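# Slip the orange into the foam net sleeve

## Task

Put the orange inside the foam net sleeve without tugging on the net hard enough to rip it.

## Robot and tools

Robot: two arms, left_arm and right_arm, each ending in a two-finger parallel gripper. In the scene frame the origin sits at table height midway between the nominal bases, +z points up, +x points out over the table, and left_arm is on the +y side. Arm names do not match image sides. Calibrated bases: left_arm at (+0.027, +0.326, 0) m, right_arm at (+0.033, -0.246, 0) m, both turned only slightly about z. A camera stand is fixed behind the arms. Loose objects may occasionally get nudged by something other than the robot.

Gripper axes: the fingers point along the gripper's +z and open and close along its y. end_effector_position is the spot between the pads, roughly 1 cm back from the fingertips. Result readings for each hand (end_effector_position in metres, end_effector_quat_wxyz, velocities, targets) are given in that arm's own base frame. The table is described in the scene frame. Commanded offsets are taken along the axes of that arm's current Hand target. Printed positions can be wrong by a few centimetres, more when the arm is stretched far.

execute_actions(actions, cameras): actions holds up to 15 rows, and each row is one control step of 1/30 s. A table shorter than 15 repeats its final row until step 15. Every row contains 14 numbers, each in [-1, 1], and both arms must always be filled in: dx, dy, dz, rx, ry, rz, opening for left_arm, followed by the same seven for right_arm. The first six numbers are an offset, not a pose, measured from the Hand target the arm had when the action started, along that target's axes. Each row is measured from that same starting point, not from the row before. Sending the same offset again moves the arm further. Scale: 1.0 equals 0.6 m of translation or 180 degrees of rotation. rx, ry, rz together form one rotation vector. Opening is absolute: +1 is fully open (0.094 m) and -1 is closed. If an arm should get no new pose, send six zeros, and still send the opening you want it to keep, because a 0 there is a real command for half-open. cameras takes a list of names (cam_high, cam_low, cam_left_wrist, cam_right_wrist), ["all"], or []. If you leave it out, you get images only when actions is empty. An unknown name rejects the whole call.

move(target, speed, blend, opening_speed, grip_force, blocking, cameras): moves each gripper in a straight line from its Hand target. target is either one 14-number row laid out as above or a list of up to 15 such rows. Every row is an offset from the same starting Hand targets, not from the row before. speed is the path's top speed in m/s, from 0.002 to 2.9, default 0.25. Rotation is capped at twice that value in rad/s. You can give one value or one per target. blend rounds corners in a list, given in metres; 0 means stop at each target. opening_speed sets how fast the commanded opening changes, in scale units per second, 0.2 or more. grip_force is a per-pad force cap in newtons, 10 to 50, given once for both arms or once per arm. It stays in effect until you change it. Lower caps make the fingers close more slowly. blocking=false returns after about 0.5 s while the motion keeps going. The whole move is limited to 10 s. Paths do not steer around obstacles or the other arm. Faster motion makes the gripper lag and overshoot more and hit harder. Do not route a path close to an arm's own base, because the elbow can swing.

The move result adds a 'move:' line with the outcome: done (at rest within 10 mm and 2 degrees), off_target, moving, held, or fault. It may also show limits such as paced (the pose was clipped) or held (steps were withheld by a check).

wait(seconds, 0 to 3600) lets time pass without sending new commands, and it returns early if a running move finishes. stop(cameras) brakes a running move. zoom_image(camera, region=[x0,y0,x1,y1]) enlarges part of the latest image in pixels, at most 504x504, with the origin at the top-left. read_manual(section="licences") only returns licence text. finished_scene(scene) ends the current scene, takes the current scene's number, and cannot be reversed. Call it only when the orange stays inside the sleeve with the robot no longer touching anything.

Reading results: 'Hand target' is the last commanded pose after clipping, and the next offsets are measured from it. The real gripper often stops short because of friction or weight, so check its position and tilt after each motion and correct with an explicit offset. Each step, the commanded orientation is clipped to within 40 degrees of the measured one. grip_measured uses the opening scale. It reads slightly too wide when empty and narrower than the object under a squeeze. The force jumps to the limit once you go about 0.06 below the touch reading. The orange and the foam are soft, so close slowly with a low grip_force. Joint torques are noisy and offset, and joints 1 to 3 wrap at ±28 N m. 'within noise' means the arm is still.

Avoid: dropping the orange, letting anything leave the table, hard impacts with fixed or heavy objects, any contact or squeeze between the two arms (including closing one gripper on the other's fingers), and long stretched holds that heat the motors. At 75 °C a MOTOR HOT line appears; at 90 °C the arm folds and stops working.

Each tool is called after ">>>" by a JSON object that holds its "method" and its "body", one argument or row to a line.

## Session

>>> {"method": "execute_actions", "body": {
  "actions": []
}}

>>> {"method": "zoom_image", "body": {
  "camera": "cam_high",
  "region": [230, 200, 380, 350]
}}

>>> {"method": "zoom_image", "body": {
  "camera": "cam_low",
  "region": [230, 220, 400, 390]
}}

Scene clock: 0.00 s.
left_arm: end_effector_position=(+0.3723, -0.3107, +0.3082) grip_measured=-0.989 end_effector_quat_wxyz=(+0.712, +0.636, +0.294, -0.050) | right_arm: end_effector_position=(+0.3482, +0.1509, +0.3052) grip_measured=-0.984 end_effector_quat_wxyz=(+0.308, -0.108, +0.698, +0.637)
Joint positions: left_arm=[-0.445 1.605 1.066 0.564 0.763 1.051 0.001] | right_arm=[-0.052 1.425 0.9 0.535 -1.325 0.977 0.001]
Joint velocities: within noise
Joint torques (N m): no reading
Motor temperatures (°C): left_arm=[25 35 38 31 28 27 29] | right_arm=[27 35 31 30 28 26 25]
Heat: left arm: 38 °C; right arm: 35 °C.
Hand target: left_arm +0.3727, -0.3069, +0.3264; +0.724, +0.629, +0.281, -0.037 | right_arm +0.3484, +0.1487, +0.3128; +0.318, -0.113, +0.695, +0.635
Tool commands: left_gripper/opening=-1.0 right_gripper/opening=-1.0

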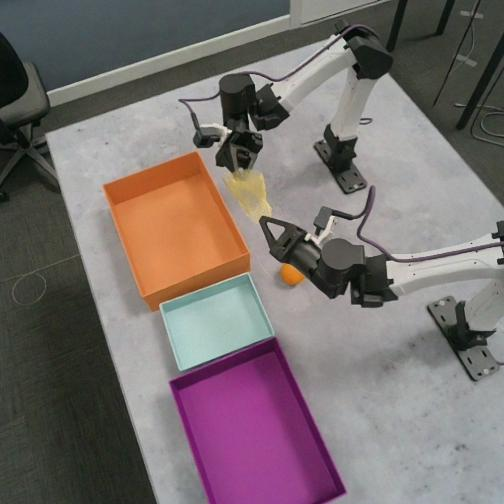

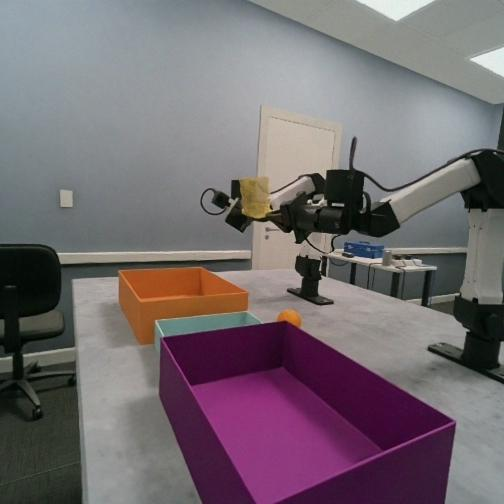

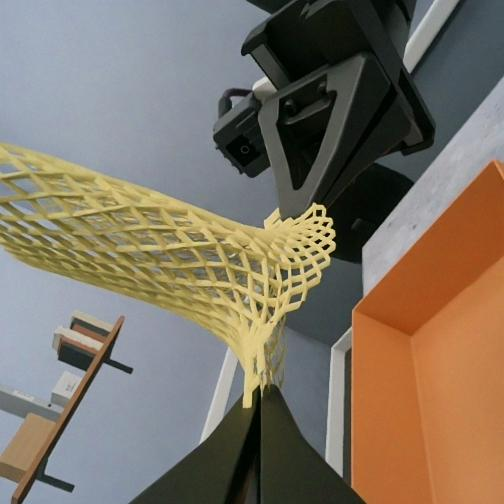

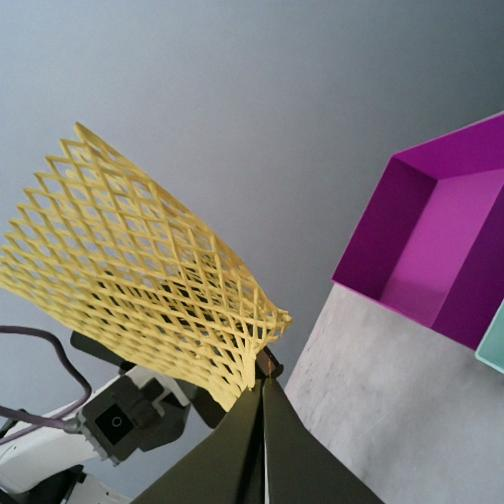

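Scaled by 3.360 from the camera's image (finer frame: 720x720).

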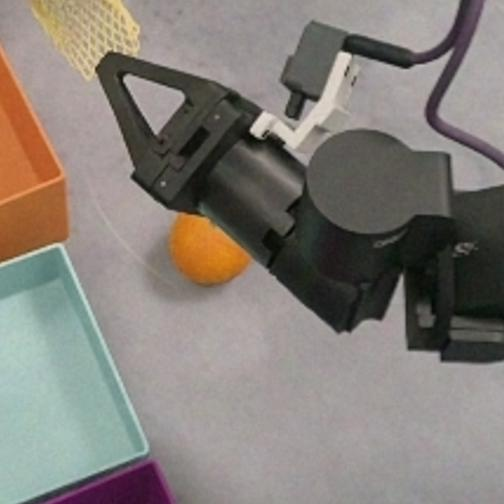

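Scaled by 2.965 from the camera's image (finer frame: 720x720).

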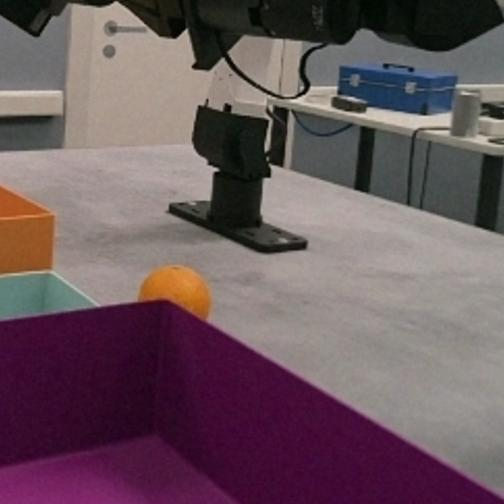

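>>> {"method": "move", "body": {
  "target": [0.0555, -0.2811, -0.1597, 0.0743, 0.0378, 0, -1, 0.2883, -0.142, 0.0655, 0.0676, 0.0488, 0, -1],
  "speed": 0.1,
  "cameras": ["all"]
}}

>>> {"method": "zoom_image", "body": {
  "camera": "cam_high",
  "region": [250, 210, 370, 330]
}}

>>> {"method": "zoom_image", "body": {
  "camera": "cam_low",
  "region": [240, 230, 380, 370]
}}

Scene clock: 38.17 s.
left_arm: end_effector_position=(+0.2948, -0.2471, +0.1419) grip_measured=-0.989 end_effector_quat_wxyz=(+0.610, +0.715, +0.337, -0.057) | right_arm: end_effector_position=(+0.2698, +0.2164, +0.1435) grip_measured=-0.984 end_effector_quat_wxyz=(+0.254, -0.127, +0.781, +0.557)
Joint positions: left_arm=[-0.357 1.467 0.522 0.567 0.829 1.322 0.001] | right_arm=[0.235 1.354 0.481 0.378 -1.014 0.554 0.001]
Joint torques (N m): left_arm=[0.76 -5.9 5.29 1.63 0.23 0.16] | right_arm=[0.46 -4.15 4.01 1.91 0.13 0.01]
Motor temperatures (°C): left_arm=[25 39 43 36 28 27 29] | right_arm=[27 36 33 34 28 26 26]
Heat: left arm: 43 °C; right arm: 36 °C.
Hand target: left_arm +0.2975, -0.2425, +0.1563; +0.628, +0.710, +0.317, -0.032 | right_arm +0.2743, +0.2146, +0.1428; +0.274, -0.126, +0.781, +0.547
Off the commanded pose: left_arm 0.015 m, 4 deg | right_arm 0.005 m, 3 deg.
move: off_target (left_arm, right_arm)

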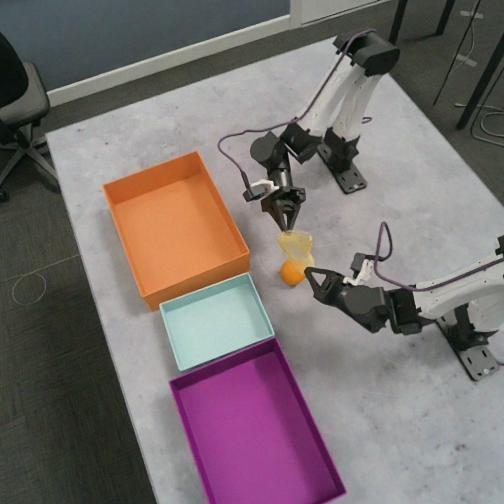

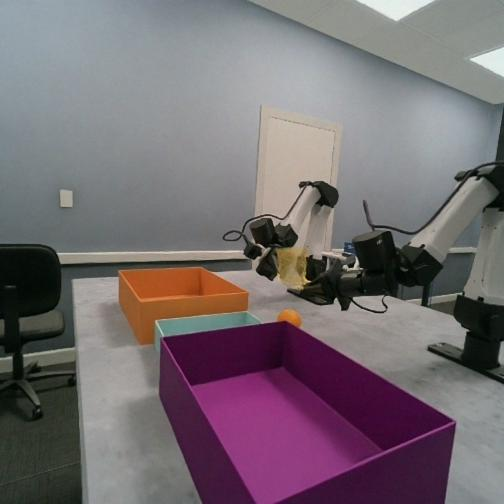

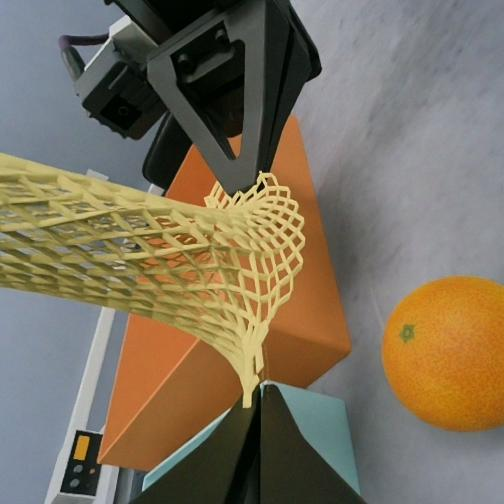

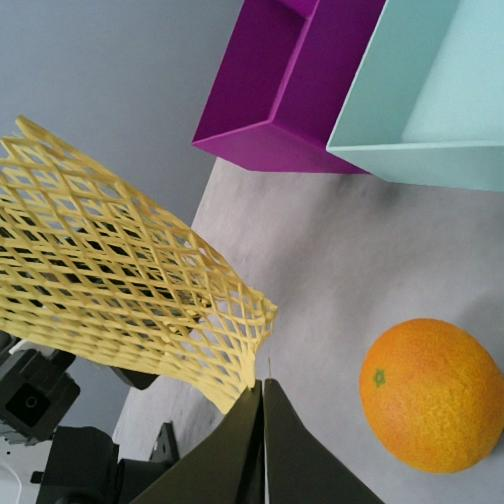

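Scaled by 4.200 from the camera's image (finer frame: 720x720).

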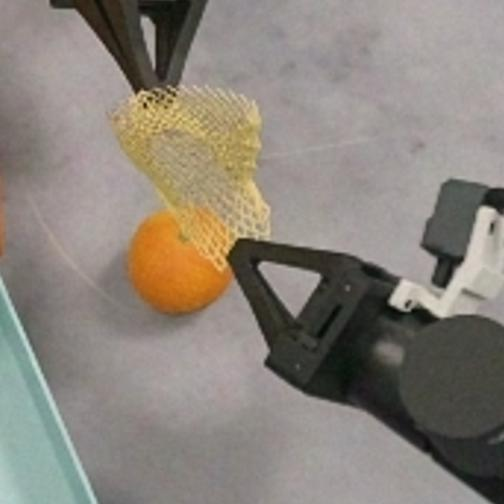

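Scaled by 3.600 from the camera's image (finer frame: 720x720).

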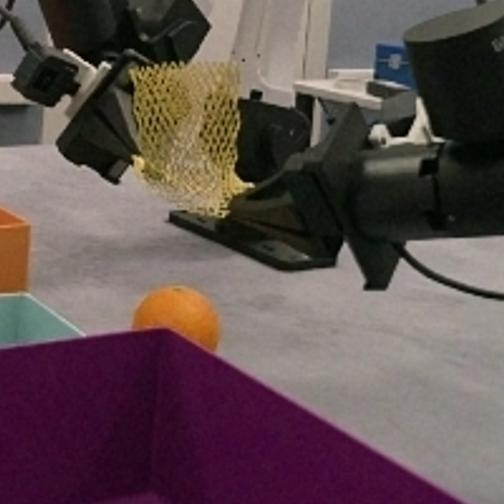

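>>> {"method": "move", "body": {
  "target": [0.0547, -0.0909, 0.0311, 0.0495, 0.0252, 0, -1, 0.051, -0.106, 0.0314, 0.0451, 0.0325, 0, -1],
  "speed": 0.06,
  "cameras": ["all"]
}}

>>> {"method": "zoom_image", "body": {
  "camera": "cam_high",
  "region": [250, 210, 370, 330]
}}

>>> {"method": "zoom_image", "body": {
  "camera": "cam_low",
  "region": [240, 250, 360, 370]
}}

>>> {"method": "zoom_image", "body": {
  "camera": "cam_left_wrist",
  "region": [180, 130, 504, 454]
}}

>>> {"method": "zoom_image", "body": {
  "camera": "cam_right_wrist",
  "region": [180, 180, 504, 504]
}}

Scene clock: 91.13 s.
left_arm: end_effector_position=(+0.2974, -0.2471, +0.0910) grip_measured=-0.989 end_effector_quat_wxyz=(+0.564, +0.754, +0.335, -0.039) | right_arm: end_effector_position=(+0.2781, +0.2143, +0.0761) grip_measured=-0.984 end_effector_quat_wxyz=(+0.239, -0.144, +0.820, +0.500)
Joint positions: left_arm=[-0.373 1.592 0.522 0.541 0.775 1.473 0.001] | right_arm=[0.249 1.556 0.481 0.378 -0.928 0.361 0.001]
Joint torques (N m): left_arm=[-0.23 -3.81 6.93 1.02 -0.01 0.15] | right_arm=[0.32 -3.43 5.75 1.23 0.13 -0.1]
Heat: left arm: 43 °C; right arm: 38 °C.
Hand target: left_arm +0.3035, -0.2454, +0.0903; +0.558, +0.757, +0.338, -0.028 | right_arm +0.2864, +0.2116, +0.0708; +0.242, -0.134, +0.830, +0.483
Off the commanded pose: left_arm 0.006 m, 2 deg | right_arm 0.010 m, 3 deg.
move: off_target (right_arm)

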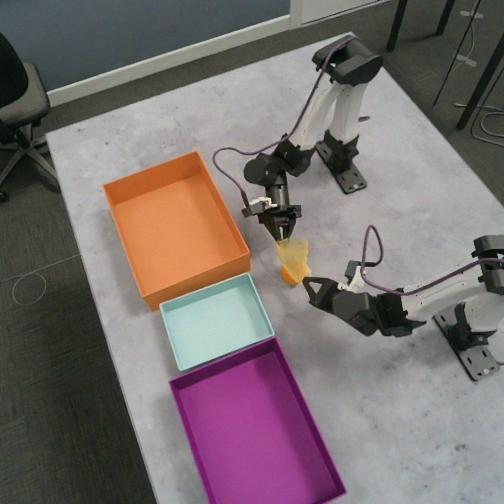

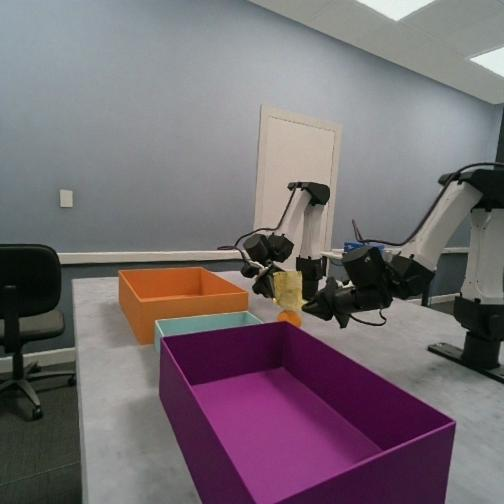

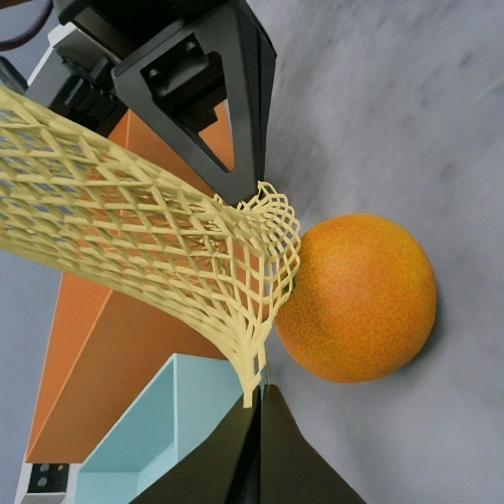

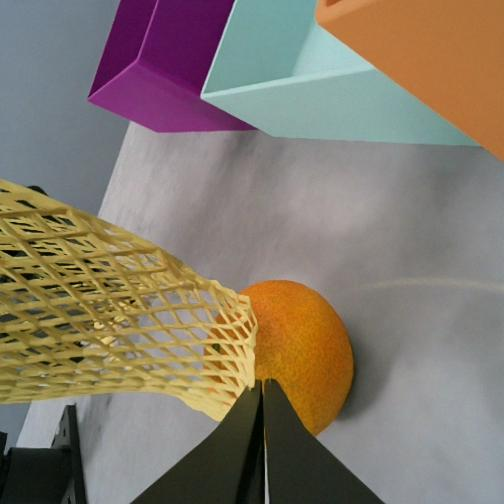

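Scaled by 4.200 from the camera's image (finer frame: 720x720).

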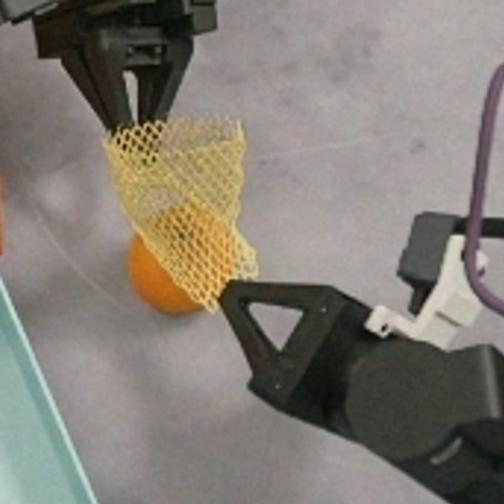

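Scaled by 4.200 from the camera's image (finer frame: 720x720).

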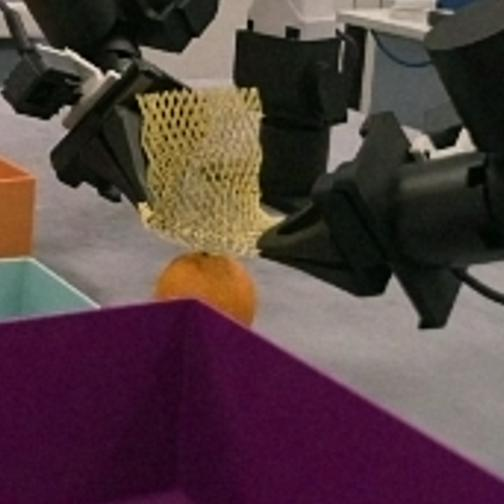

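Scaled by 1.556 from the camera's image (finer frame: 720x720).

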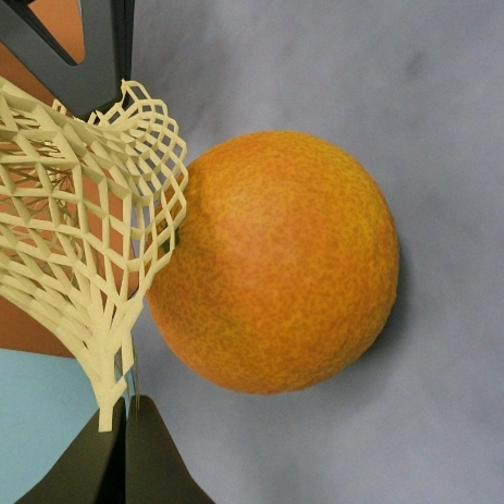

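Scaled by 1.556 from the camera's image (finer frame: 720x720).

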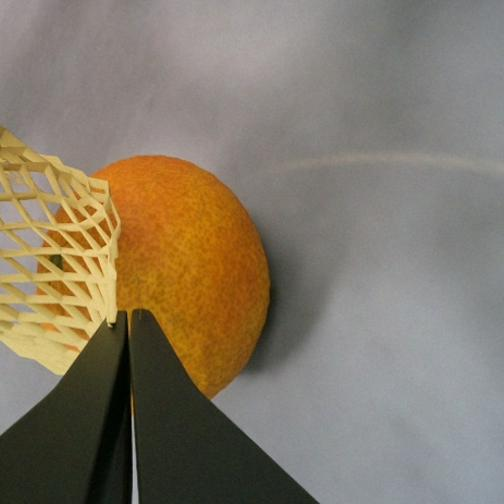

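>>> {"method": "move", "body": {
  "target": [0.0226, -0.0445, 0.0202, 0.0396, 0.0201, 0, -1, 0.0191, -0.0184, 0.0103, 0.0361, 0.026, 0, -1],
  "speed": 0.05,
  "cameras": ["all"]
}}

>>> {"method": "zoom_image", "body": {
  "camera": "cam_high",
  "region": [250, 220, 350, 320]
}}

>>> {"method": "zoom_image", "body": {
  "camera": "cam_low",
  "region": [240, 250, 360, 370]
}}

>>> {"method": "zoom_image", "body": {
  "camera": "cam_left_wrist",
  "region": [150, 130, 474, 454]
}}

>>> {"method": "zoom_image", "body": {
  "camera": "cam_right_wrist",
  "region": [130, 180, 454, 504]
}}

Scene clock: 147.97 s.
left_arm: end_effector_position=(+0.2974, -0.2470, +0.0909) grip_measured=-0.989 end_effector_quat_wxyz=(+0.564, +0.754, +0.335, -0.039) | right_arm: end_effector_position=(+0.2781, +0.2143, +0.0761) grip_measured=-0.984 end_effector_quat_wxyz=(+0.239, -0.144, +0.820, +0.500)
Joint positions: left_arm=[-0.373 1.592 0.522 0.541 0.775 1.473 0.001] | right_arm=[0.249 1.556 0.481 0.378 -0.928 0.361 0.001]
Joint torques (N m): left_arm=[-0.14 -4.55 5.89 1.26 0.22 -0.02] | right_arm=[0.14 -4.86 4.64 1.47 -0.26 0.03]
Heat: left arm: 43 °C; right arm: 37 °C.
Hand target: left_arm +0.3002, -0.2464, +0.0953; +0.568, +0.752, +0.333, -0.034 | right_arm +0.2807, +0.2134, +0.0793; +0.245, -0.144, +0.818, +0.500
Tool commands: left_gripper/opening=-1.0 right_gripper/opening=-1.0
CONTROL IS BACK. The link to the robot was lost, through no command of yours. It is back now. Nothing of this call ran. Your reply's later calls are not run. The arms hold where they stopped. Where a move or wait says "fault", it means the lost link, not a fault of the arm. Commands run again from your next reply on.
move: fault

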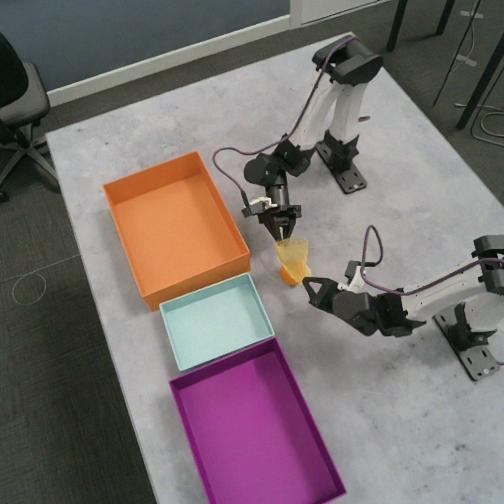

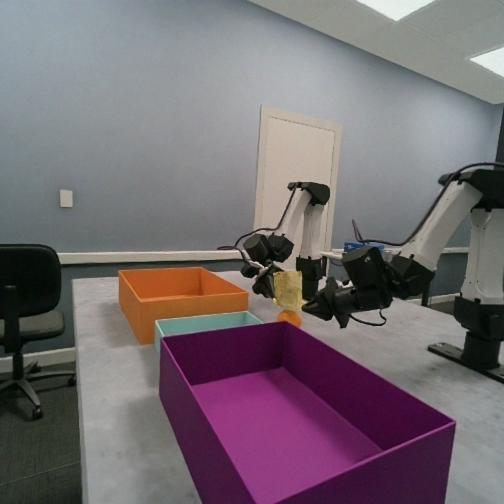

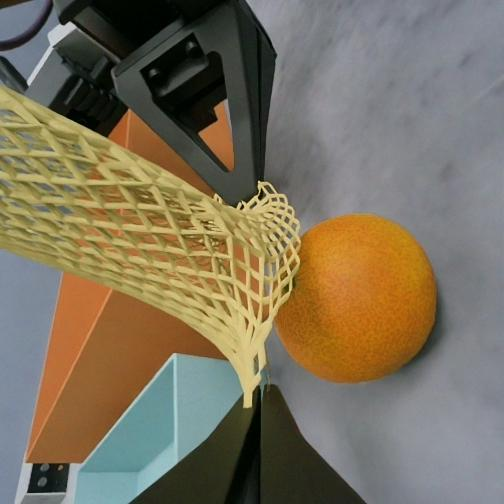

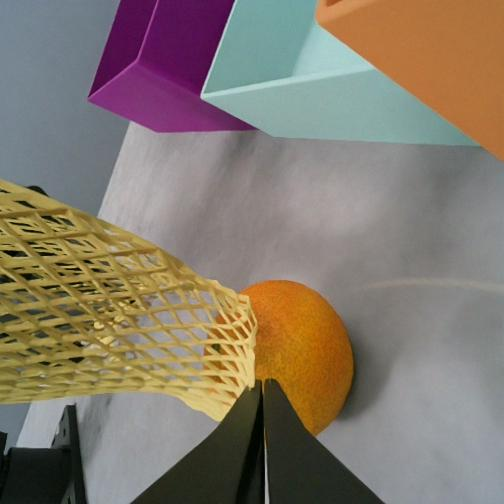

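Scaled by 5.040 from the camera's image (finer frame: 720x720).

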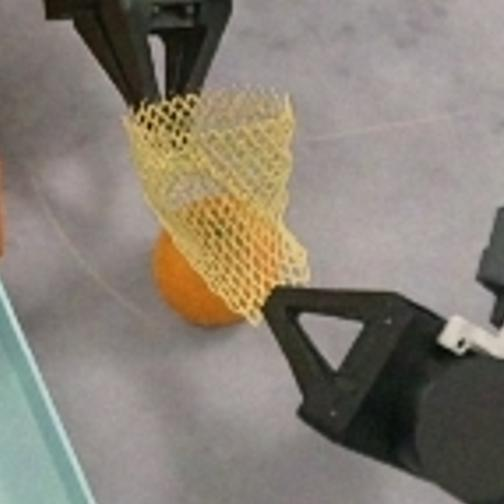

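Scaled by 4.200 from the camera's image (finer frame: 720x720).

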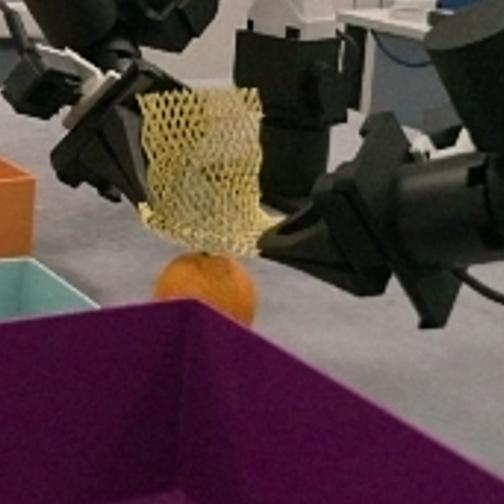

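Scaled by 1.556 from the camera's image (finer frame: 720x720).

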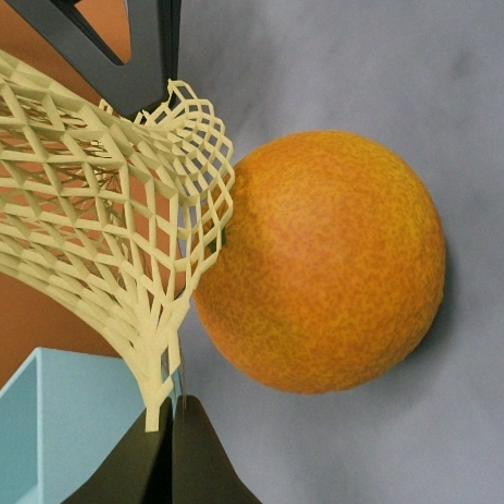

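Scaled by 1.556 from the camera's image (finer frame: 720x720).

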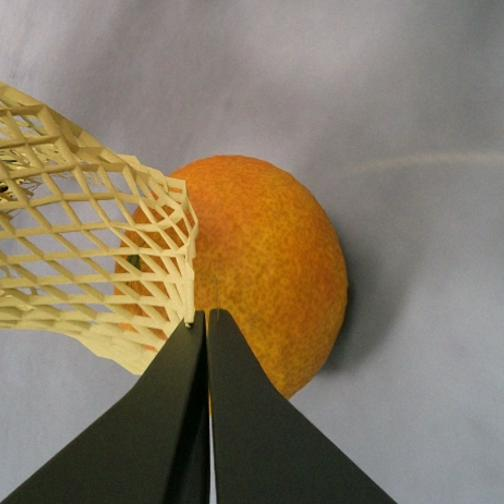

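>>> {"method": "move", "body": {
  "target": [0.0317, -0.049, 0.0223, 0.0459, 0.0237, 0, -1, 0.0192, -0.0351, 0.0145, 0.0458, 0.0334, 0, -1],
  "speed": 0.05,
  "cameras": ["all"]
}}

>>> {"method": "zoom_image", "body": {
  "camera": "cam_high",
  "region": [250, 220, 350, 320]
}}

>>> {"method": "zoom_image", "body": {
  "camera": "cam_low",
  "region": [240, 250, 360, 370]
}}

>>> {"method": "zoom_image", "body": {
  "camera": "cam_left_wrist",
  "region": [130, 130, 454, 454]
}}

>>> {"method": "zoom_image", "body": {
  "camera": "cam_right_wrist",
  "region": [100, 160, 424, 484]
}}

Scene clock: 166.83 s.
left_arm: end_effector_position=(+0.2944, -0.2470, +0.0584) grip_measured=-0.989 end_effector_quat_wxyz=(+0.509, +0.787, +0.346, -0.042) | right_arm: end_effector_position=(+0.2750, +0.2152, +0.0602) grip_measured=-0.984 end_effector_quat_wxyz=(+0.216, -0.162, +0.850, +0.453)
Joint positions: left_arm=[-0.397 1.646 0.565 0.396 0.713 1.567 0.001] | right_arm=[0.284 1.556 0.546 0.171 -0.839 0.245 0.001]
Joint torques (N m): left_arm=[-0.21 -3.85 7.98 0.85 -0.04 0.13] | right_arm=[0.36 -3.38 6.65 0.95 0.16 -0.04]
Heat: left arm: 43 °C; right arm: 37 °C.
Hand target: left_arm +0.3035, -0.2454, +0.0581; +0.499, +0.792, +0.351, -0.030 | right_arm +0.2834, +0.2116, +0.0540; +0.212, -0.152, +0.864, +0.432
Off the commanded pose: left_arm 0.009 m, 2 deg | right_arm 0.011 m, 3 deg.
CONTROL IS BACK, as an earlier result said. Commands run again.
move: off_target (right_arm)

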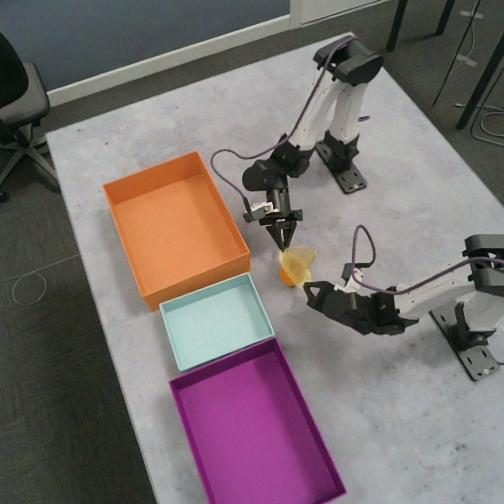

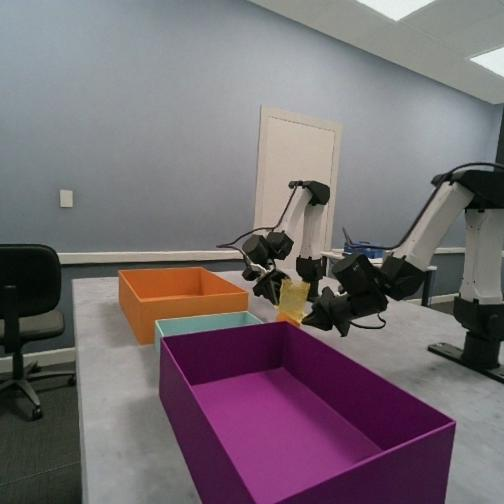

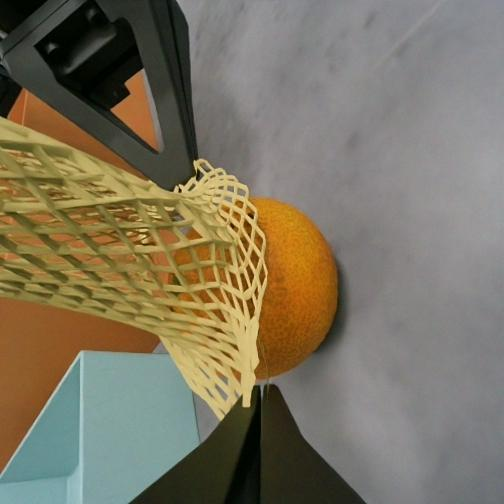

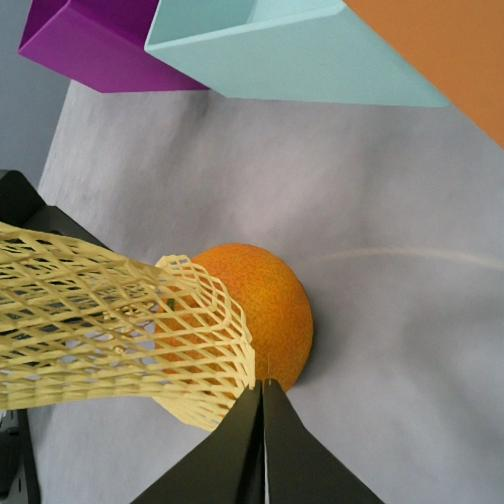

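Scaled by 5.040 from the camera's image (finer frame: 720x720).

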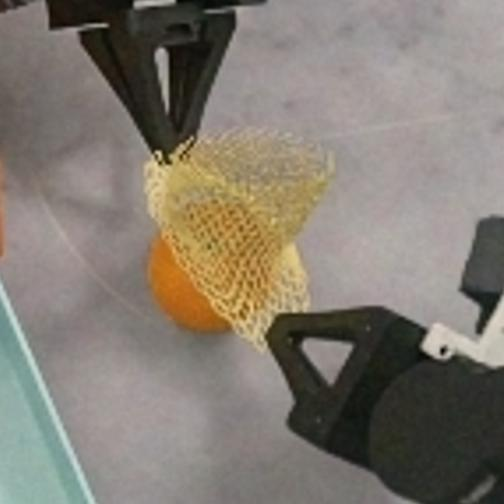

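Scaled by 4.200 from the camera's image (finer frame: 720x720).

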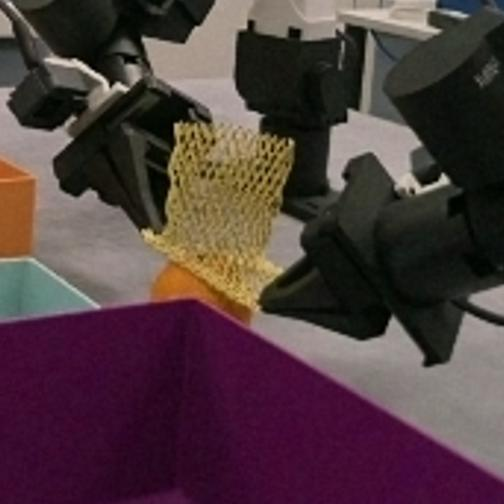

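Scaled by 1.556 from the camera's image (finer frame: 720x720).

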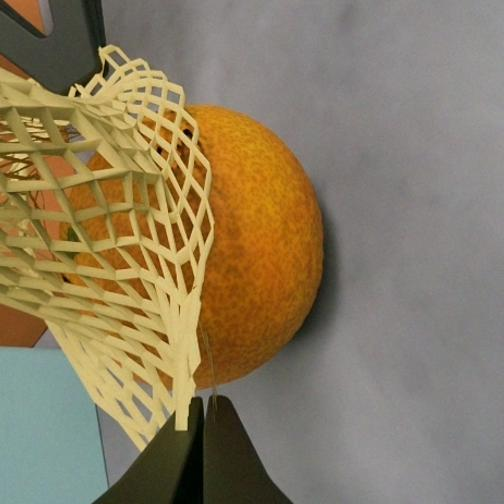

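Scaled by 1.556 from the camera's image (finer frame: 720x720).

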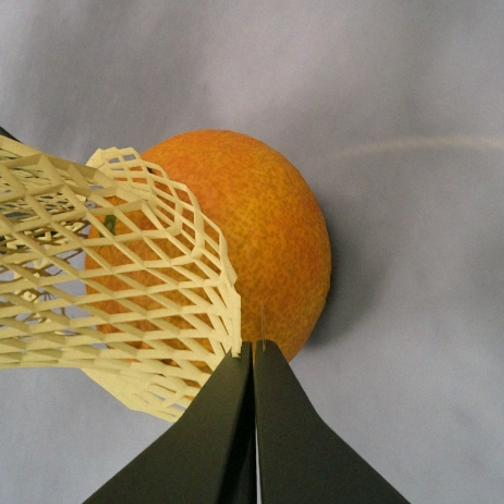

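>>> {"method": "move", "body": {
  "target": [0.0063, 0.0191, -0.0005, 0, 0, 0, -1, -0.0195, 0.0008, -0.0059, 0, 0, 0, -1],
  "speed": 0.05,
  "cameras": ["cam_high", "cam_left_wrist", "cam_right_wrist"]
}}

>>> {"method": "zoom_image", "body": {
  "camera": "cam_high",
  "region": [250, 220, 350, 320]
}}

Scene clock: 200.10 s.
left_arm: end_effector_position=(+0.3007, -0.2497, +0.0627) grip_measured=-0.989 end_effector_quat_wxyz=(+0.504, +0.790, +0.346, -0.044) | right_arm: end_effector_position=(+0.2810, +0.2169, +0.0649) grip_measured=-0.984 end_effector_quat_wxyz=(+0.210, -0.165, +0.852, +0.450)
Joint positions: left_arm=[-0.397 1.652 0.611 0.34 0.713 1.576 0.001] | right_arm=[0.284 1.566 0.595 0.11 -0.839 0.229 0.001]
Joint torques (N m): left_arm=[0.65 -4.14 8.36 0.87 0.05 0.14] | right_arm=[-1.28 -3.73 6.99 0.93 0.05 -0.03]
Heat: left arm: 43 °C; right arm: 35 °C.
Hand target: left_arm +0.3129, -0.2461, +0.0655; +0.499, +0.792, +0.351, -0.030 | right_arm +0.2925, +0.2100, +0.0621; +0.212, -0.152, +0.864, +0.432
Off the commanded pose: left_arm 0.013 m, 2 deg | right_arm 0.014 m, 3 deg.
move: off_target (left_arm, right_arm)

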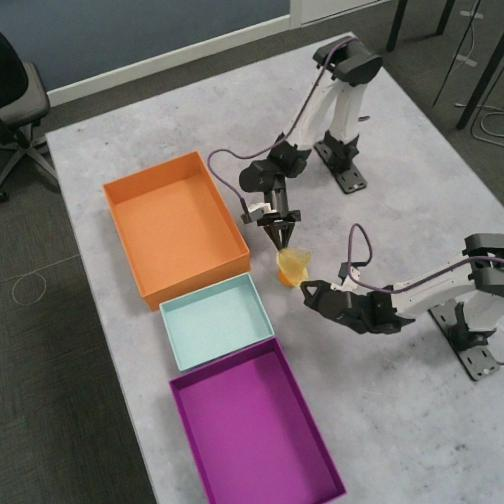

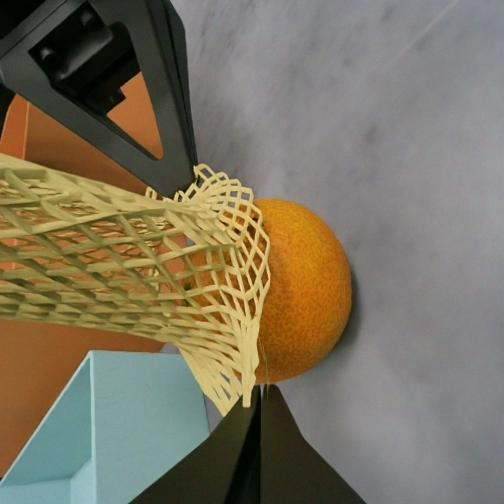

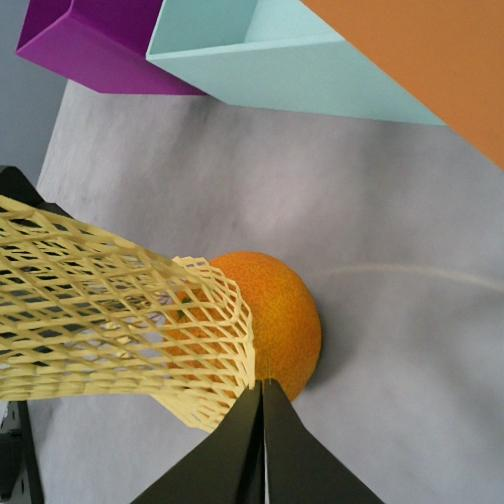

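Scaled by 5.040 from the camera's image (finer frame: 720x720).

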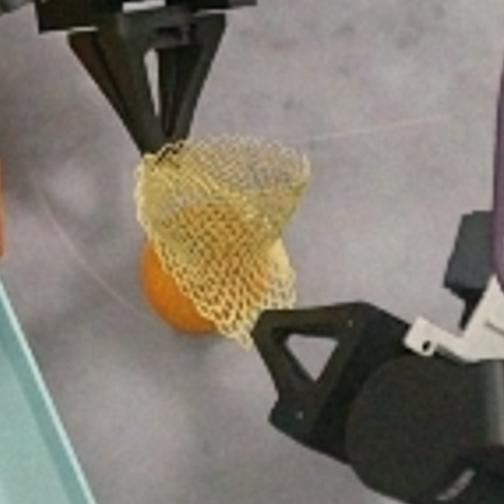

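>>> {"method": "move", "body": {
  "target": [0.0184, -0.0253, 0.0199, 0.0296, 0.0153, 0, -1, 0.0139, -0.0272, 0.0209, 0.0269, 0.0197, 0, -1],
  "speed": 0.04,
  "cameras": ["all"]
}}

>>> {"method": "zoom_image", "body": {
  "camera": "cam_high",
  "region": [250, 220, 350, 320]
}}

>>> {"method": "zoom_image", "body": {
  "camera": "cam_low",
  "region": [240, 250, 360, 370]
}}

>>> {"method": "zoom_image", "body": {
  "camera": "cam_left_wrist",
  "region": [100, 130, 424, 454]
}}

>>> {"method": "zoom_image", "body": {
  "camera": "cam_right_wrist",
  "region": [70, 160, 394, 484]
}}

Scene clock: 215.50 s.
left_arm: end_effector_position=(+0.3080, -0.2493, +0.0462) grip_measured=-0.989 end_effector_quat_wxyz=(+0.468, +0.809, +0.354, -0.038) | right_arm: end_effector_position=(+0.2885, +0.2153, +0.0483) grip_measured=-0.984 end_effector_quat_wxyz=(+0.197, -0.166, +0.872, +0.416)
Joint positions: left_arm=[-0.408 1.703 0.672 0.245 0.659 1.627 0.001] | right_arm=[0.298 1.621 0.644 0.047 -0.77 0.189 0.001]
Joint torques (N m): left_arm=[-0.18 -4.22 7.95 0.69 -0.09 0.13] | right_arm=[0.24 -3.69 6.48 0.82 0.23 -0.08]
Heat: left arm: 46 °C; right arm: 36 °C.
Hand target: left_arm +0.3159, -0.2461, +0.0435; +0.453, +0.815, +0.361, -0.027 | right_arm +0.2955, +0.2100, +0.0401; +0.191, -0.156, +0.887, +0.390
Off the commanded pose: left_arm 0.009 m, 2 deg | right_arm 0.012 m, 4 deg.
move: off_target (right_arm)

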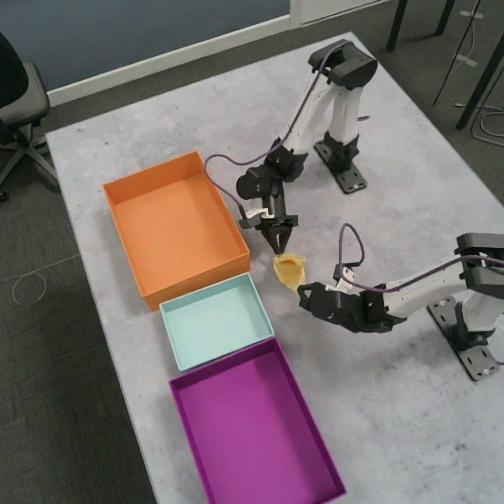

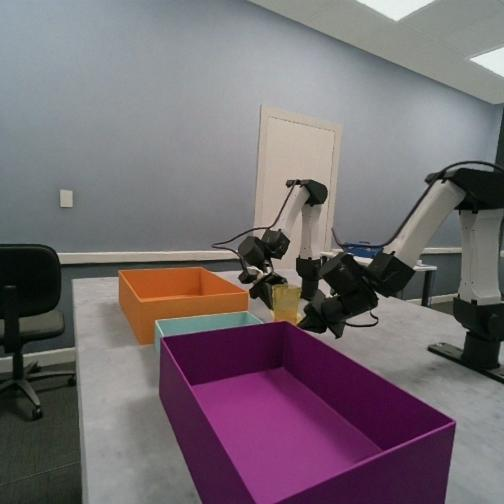

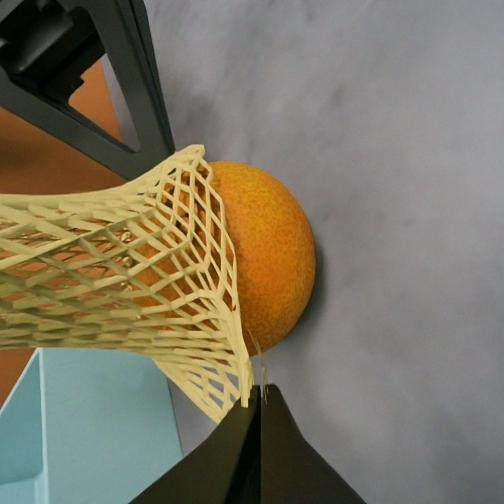

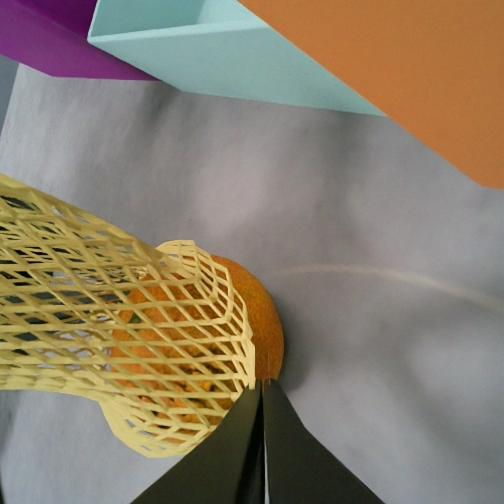

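Scaled by 5.040 from the camera's image (finer frame: 720x720).

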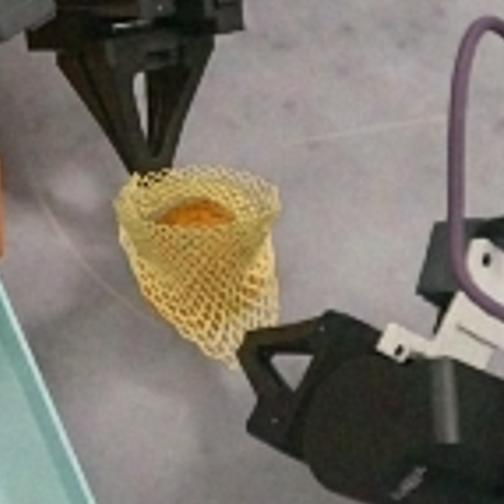

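Scaled by 4.200 from the camera's image (finer frame: 720x720).

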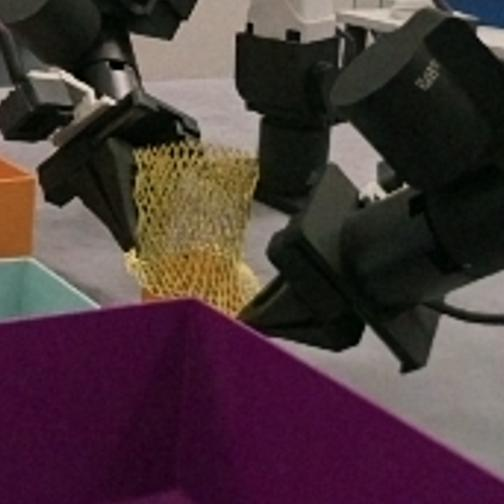

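Scaled by 1.556 from the camera's image (finer frame: 720x720).

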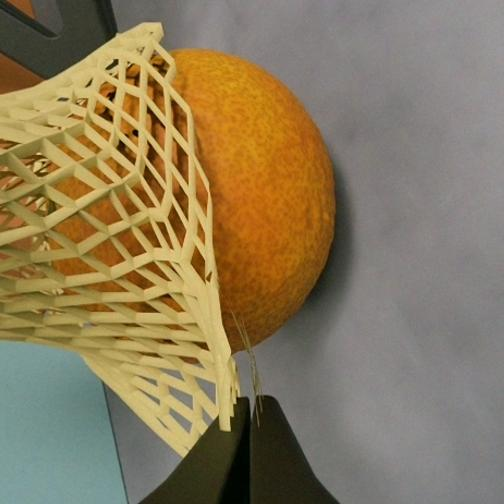

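Scaled by 1.556 from the camera's image (finer frame: 720x720).

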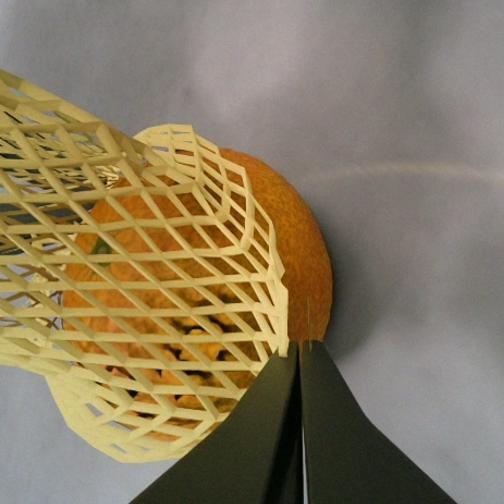

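>>> {"method": "move", "body": {
  "target": [-0.0022, -0.0157, 0.0162, 0.0148, 0.0077, 0, -1, 0.0148, -0.0055, 0.0183, 0.0135, 0.0098, 0, -1],
  "speed": 0.03,
  "cameras": ["all"]
}}

>>> {"method": "zoom_image", "body": {
  "camera": "cam_high",
  "region": [250, 220, 350, 320]
}}

>>> {"method": "zoom_image", "body": {
  "camera": "cam_left_wrist",
  "region": [70, 130, 394, 454]
}}

>>> {"method": "zoom_image", "body": {
  "camera": "cam_right_wrist",
  "region": [50, 160, 374, 484]
}}

Scene clock: 251.00 s.
left_arm: end_effector_position=(+0.3051, -0.2543, +0.0350) grip_measured=-0.989 end_effector_quat_wxyz=(+0.446, +0.819, +0.359, -0.035) | right_arm: end_effector_position=(+0.2848, +0.2199, +0.0353) grip_measured=-0.984 end_effector_quat_wxyz=(+0.189, -0.171, +0.883, +0.394)
Joint positions: left_arm=[-0.442 1.726 0.686 0.221 0.608 1.628 0.001] | right_arm=[0.336 1.644 0.644 0.047 -0.711 0.189 0.001]
Joint torques (N m): left_arm=[-0.24 -4.25 7.8 0.69 -0.11 0.14] | right_arm=[0.51 -3.63 6.58 0.82 0.24 0.08]
Heat: left arm: 47 °C; right arm: 37 °C.
Hand target: left_arm +0.3120, -0.2511, +0.0314; +0.430, +0.825, +0.366, -0.026 | right_arm +0.2915, +0.2150, +0.0271; +0.181, -0.158, +0.898, +0.369
Off the commanded pose: left_arm 0.008 m, 2 deg | right_arm 0.012 m, 4 deg.
move: off_target (right_arm)

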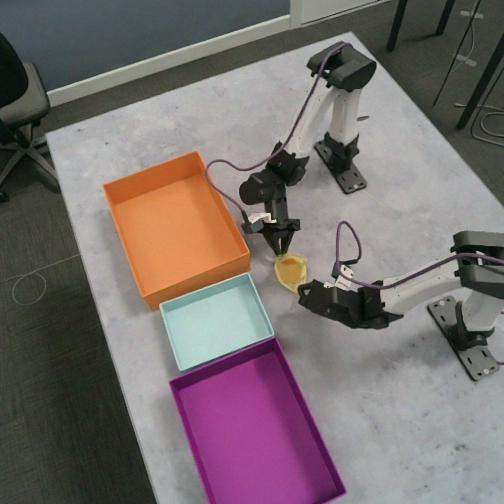

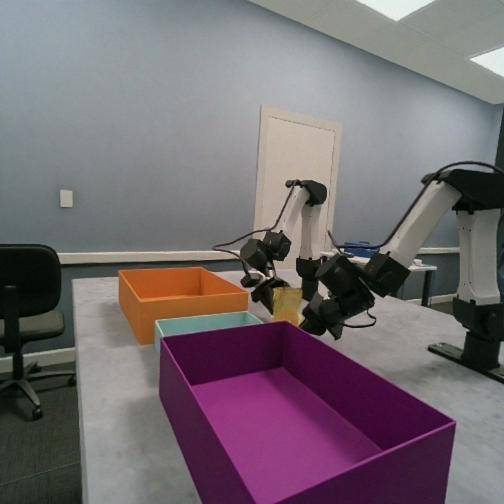

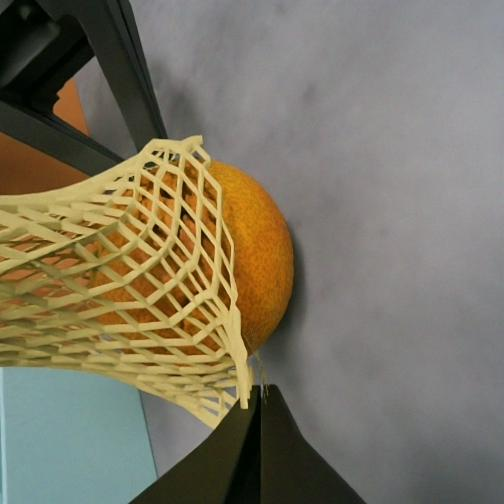

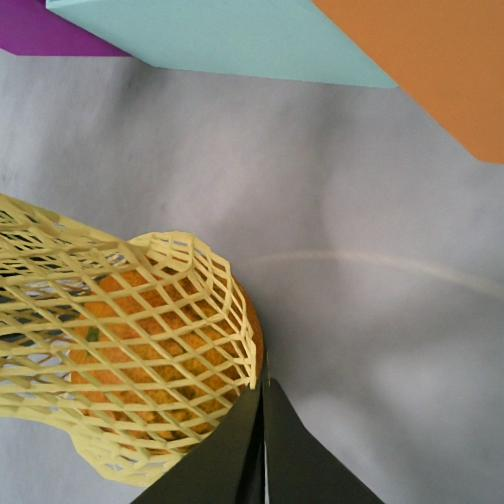

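Scaled by 5.040 from the camera's image (finer frame: 720x720).

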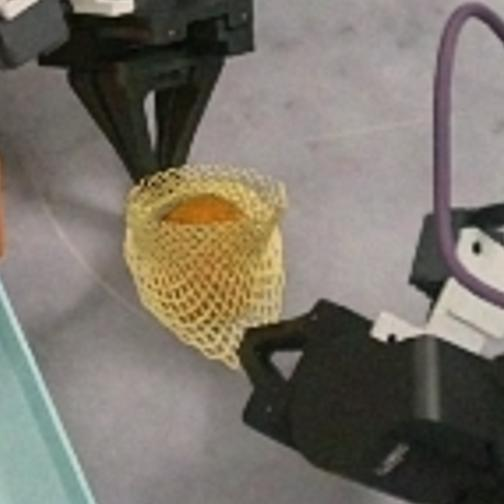

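Scaled by 1.556 from the camera's image (finer frame: 720x720).

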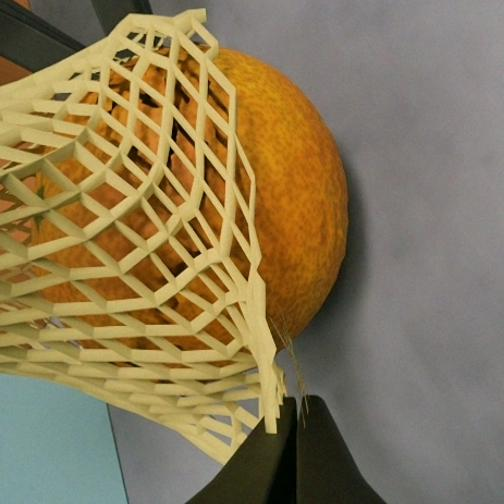

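Scaled by 1.556 from the camera's image (finer frame: 720x720).

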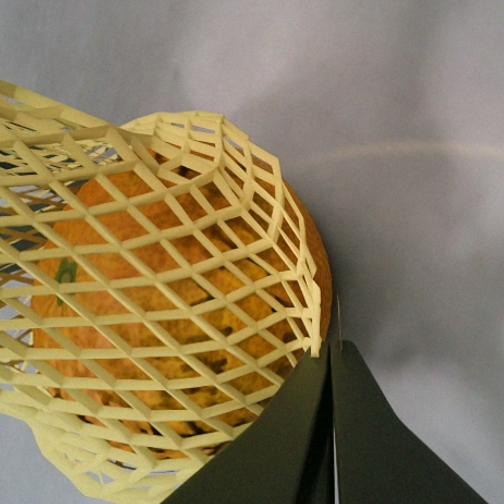

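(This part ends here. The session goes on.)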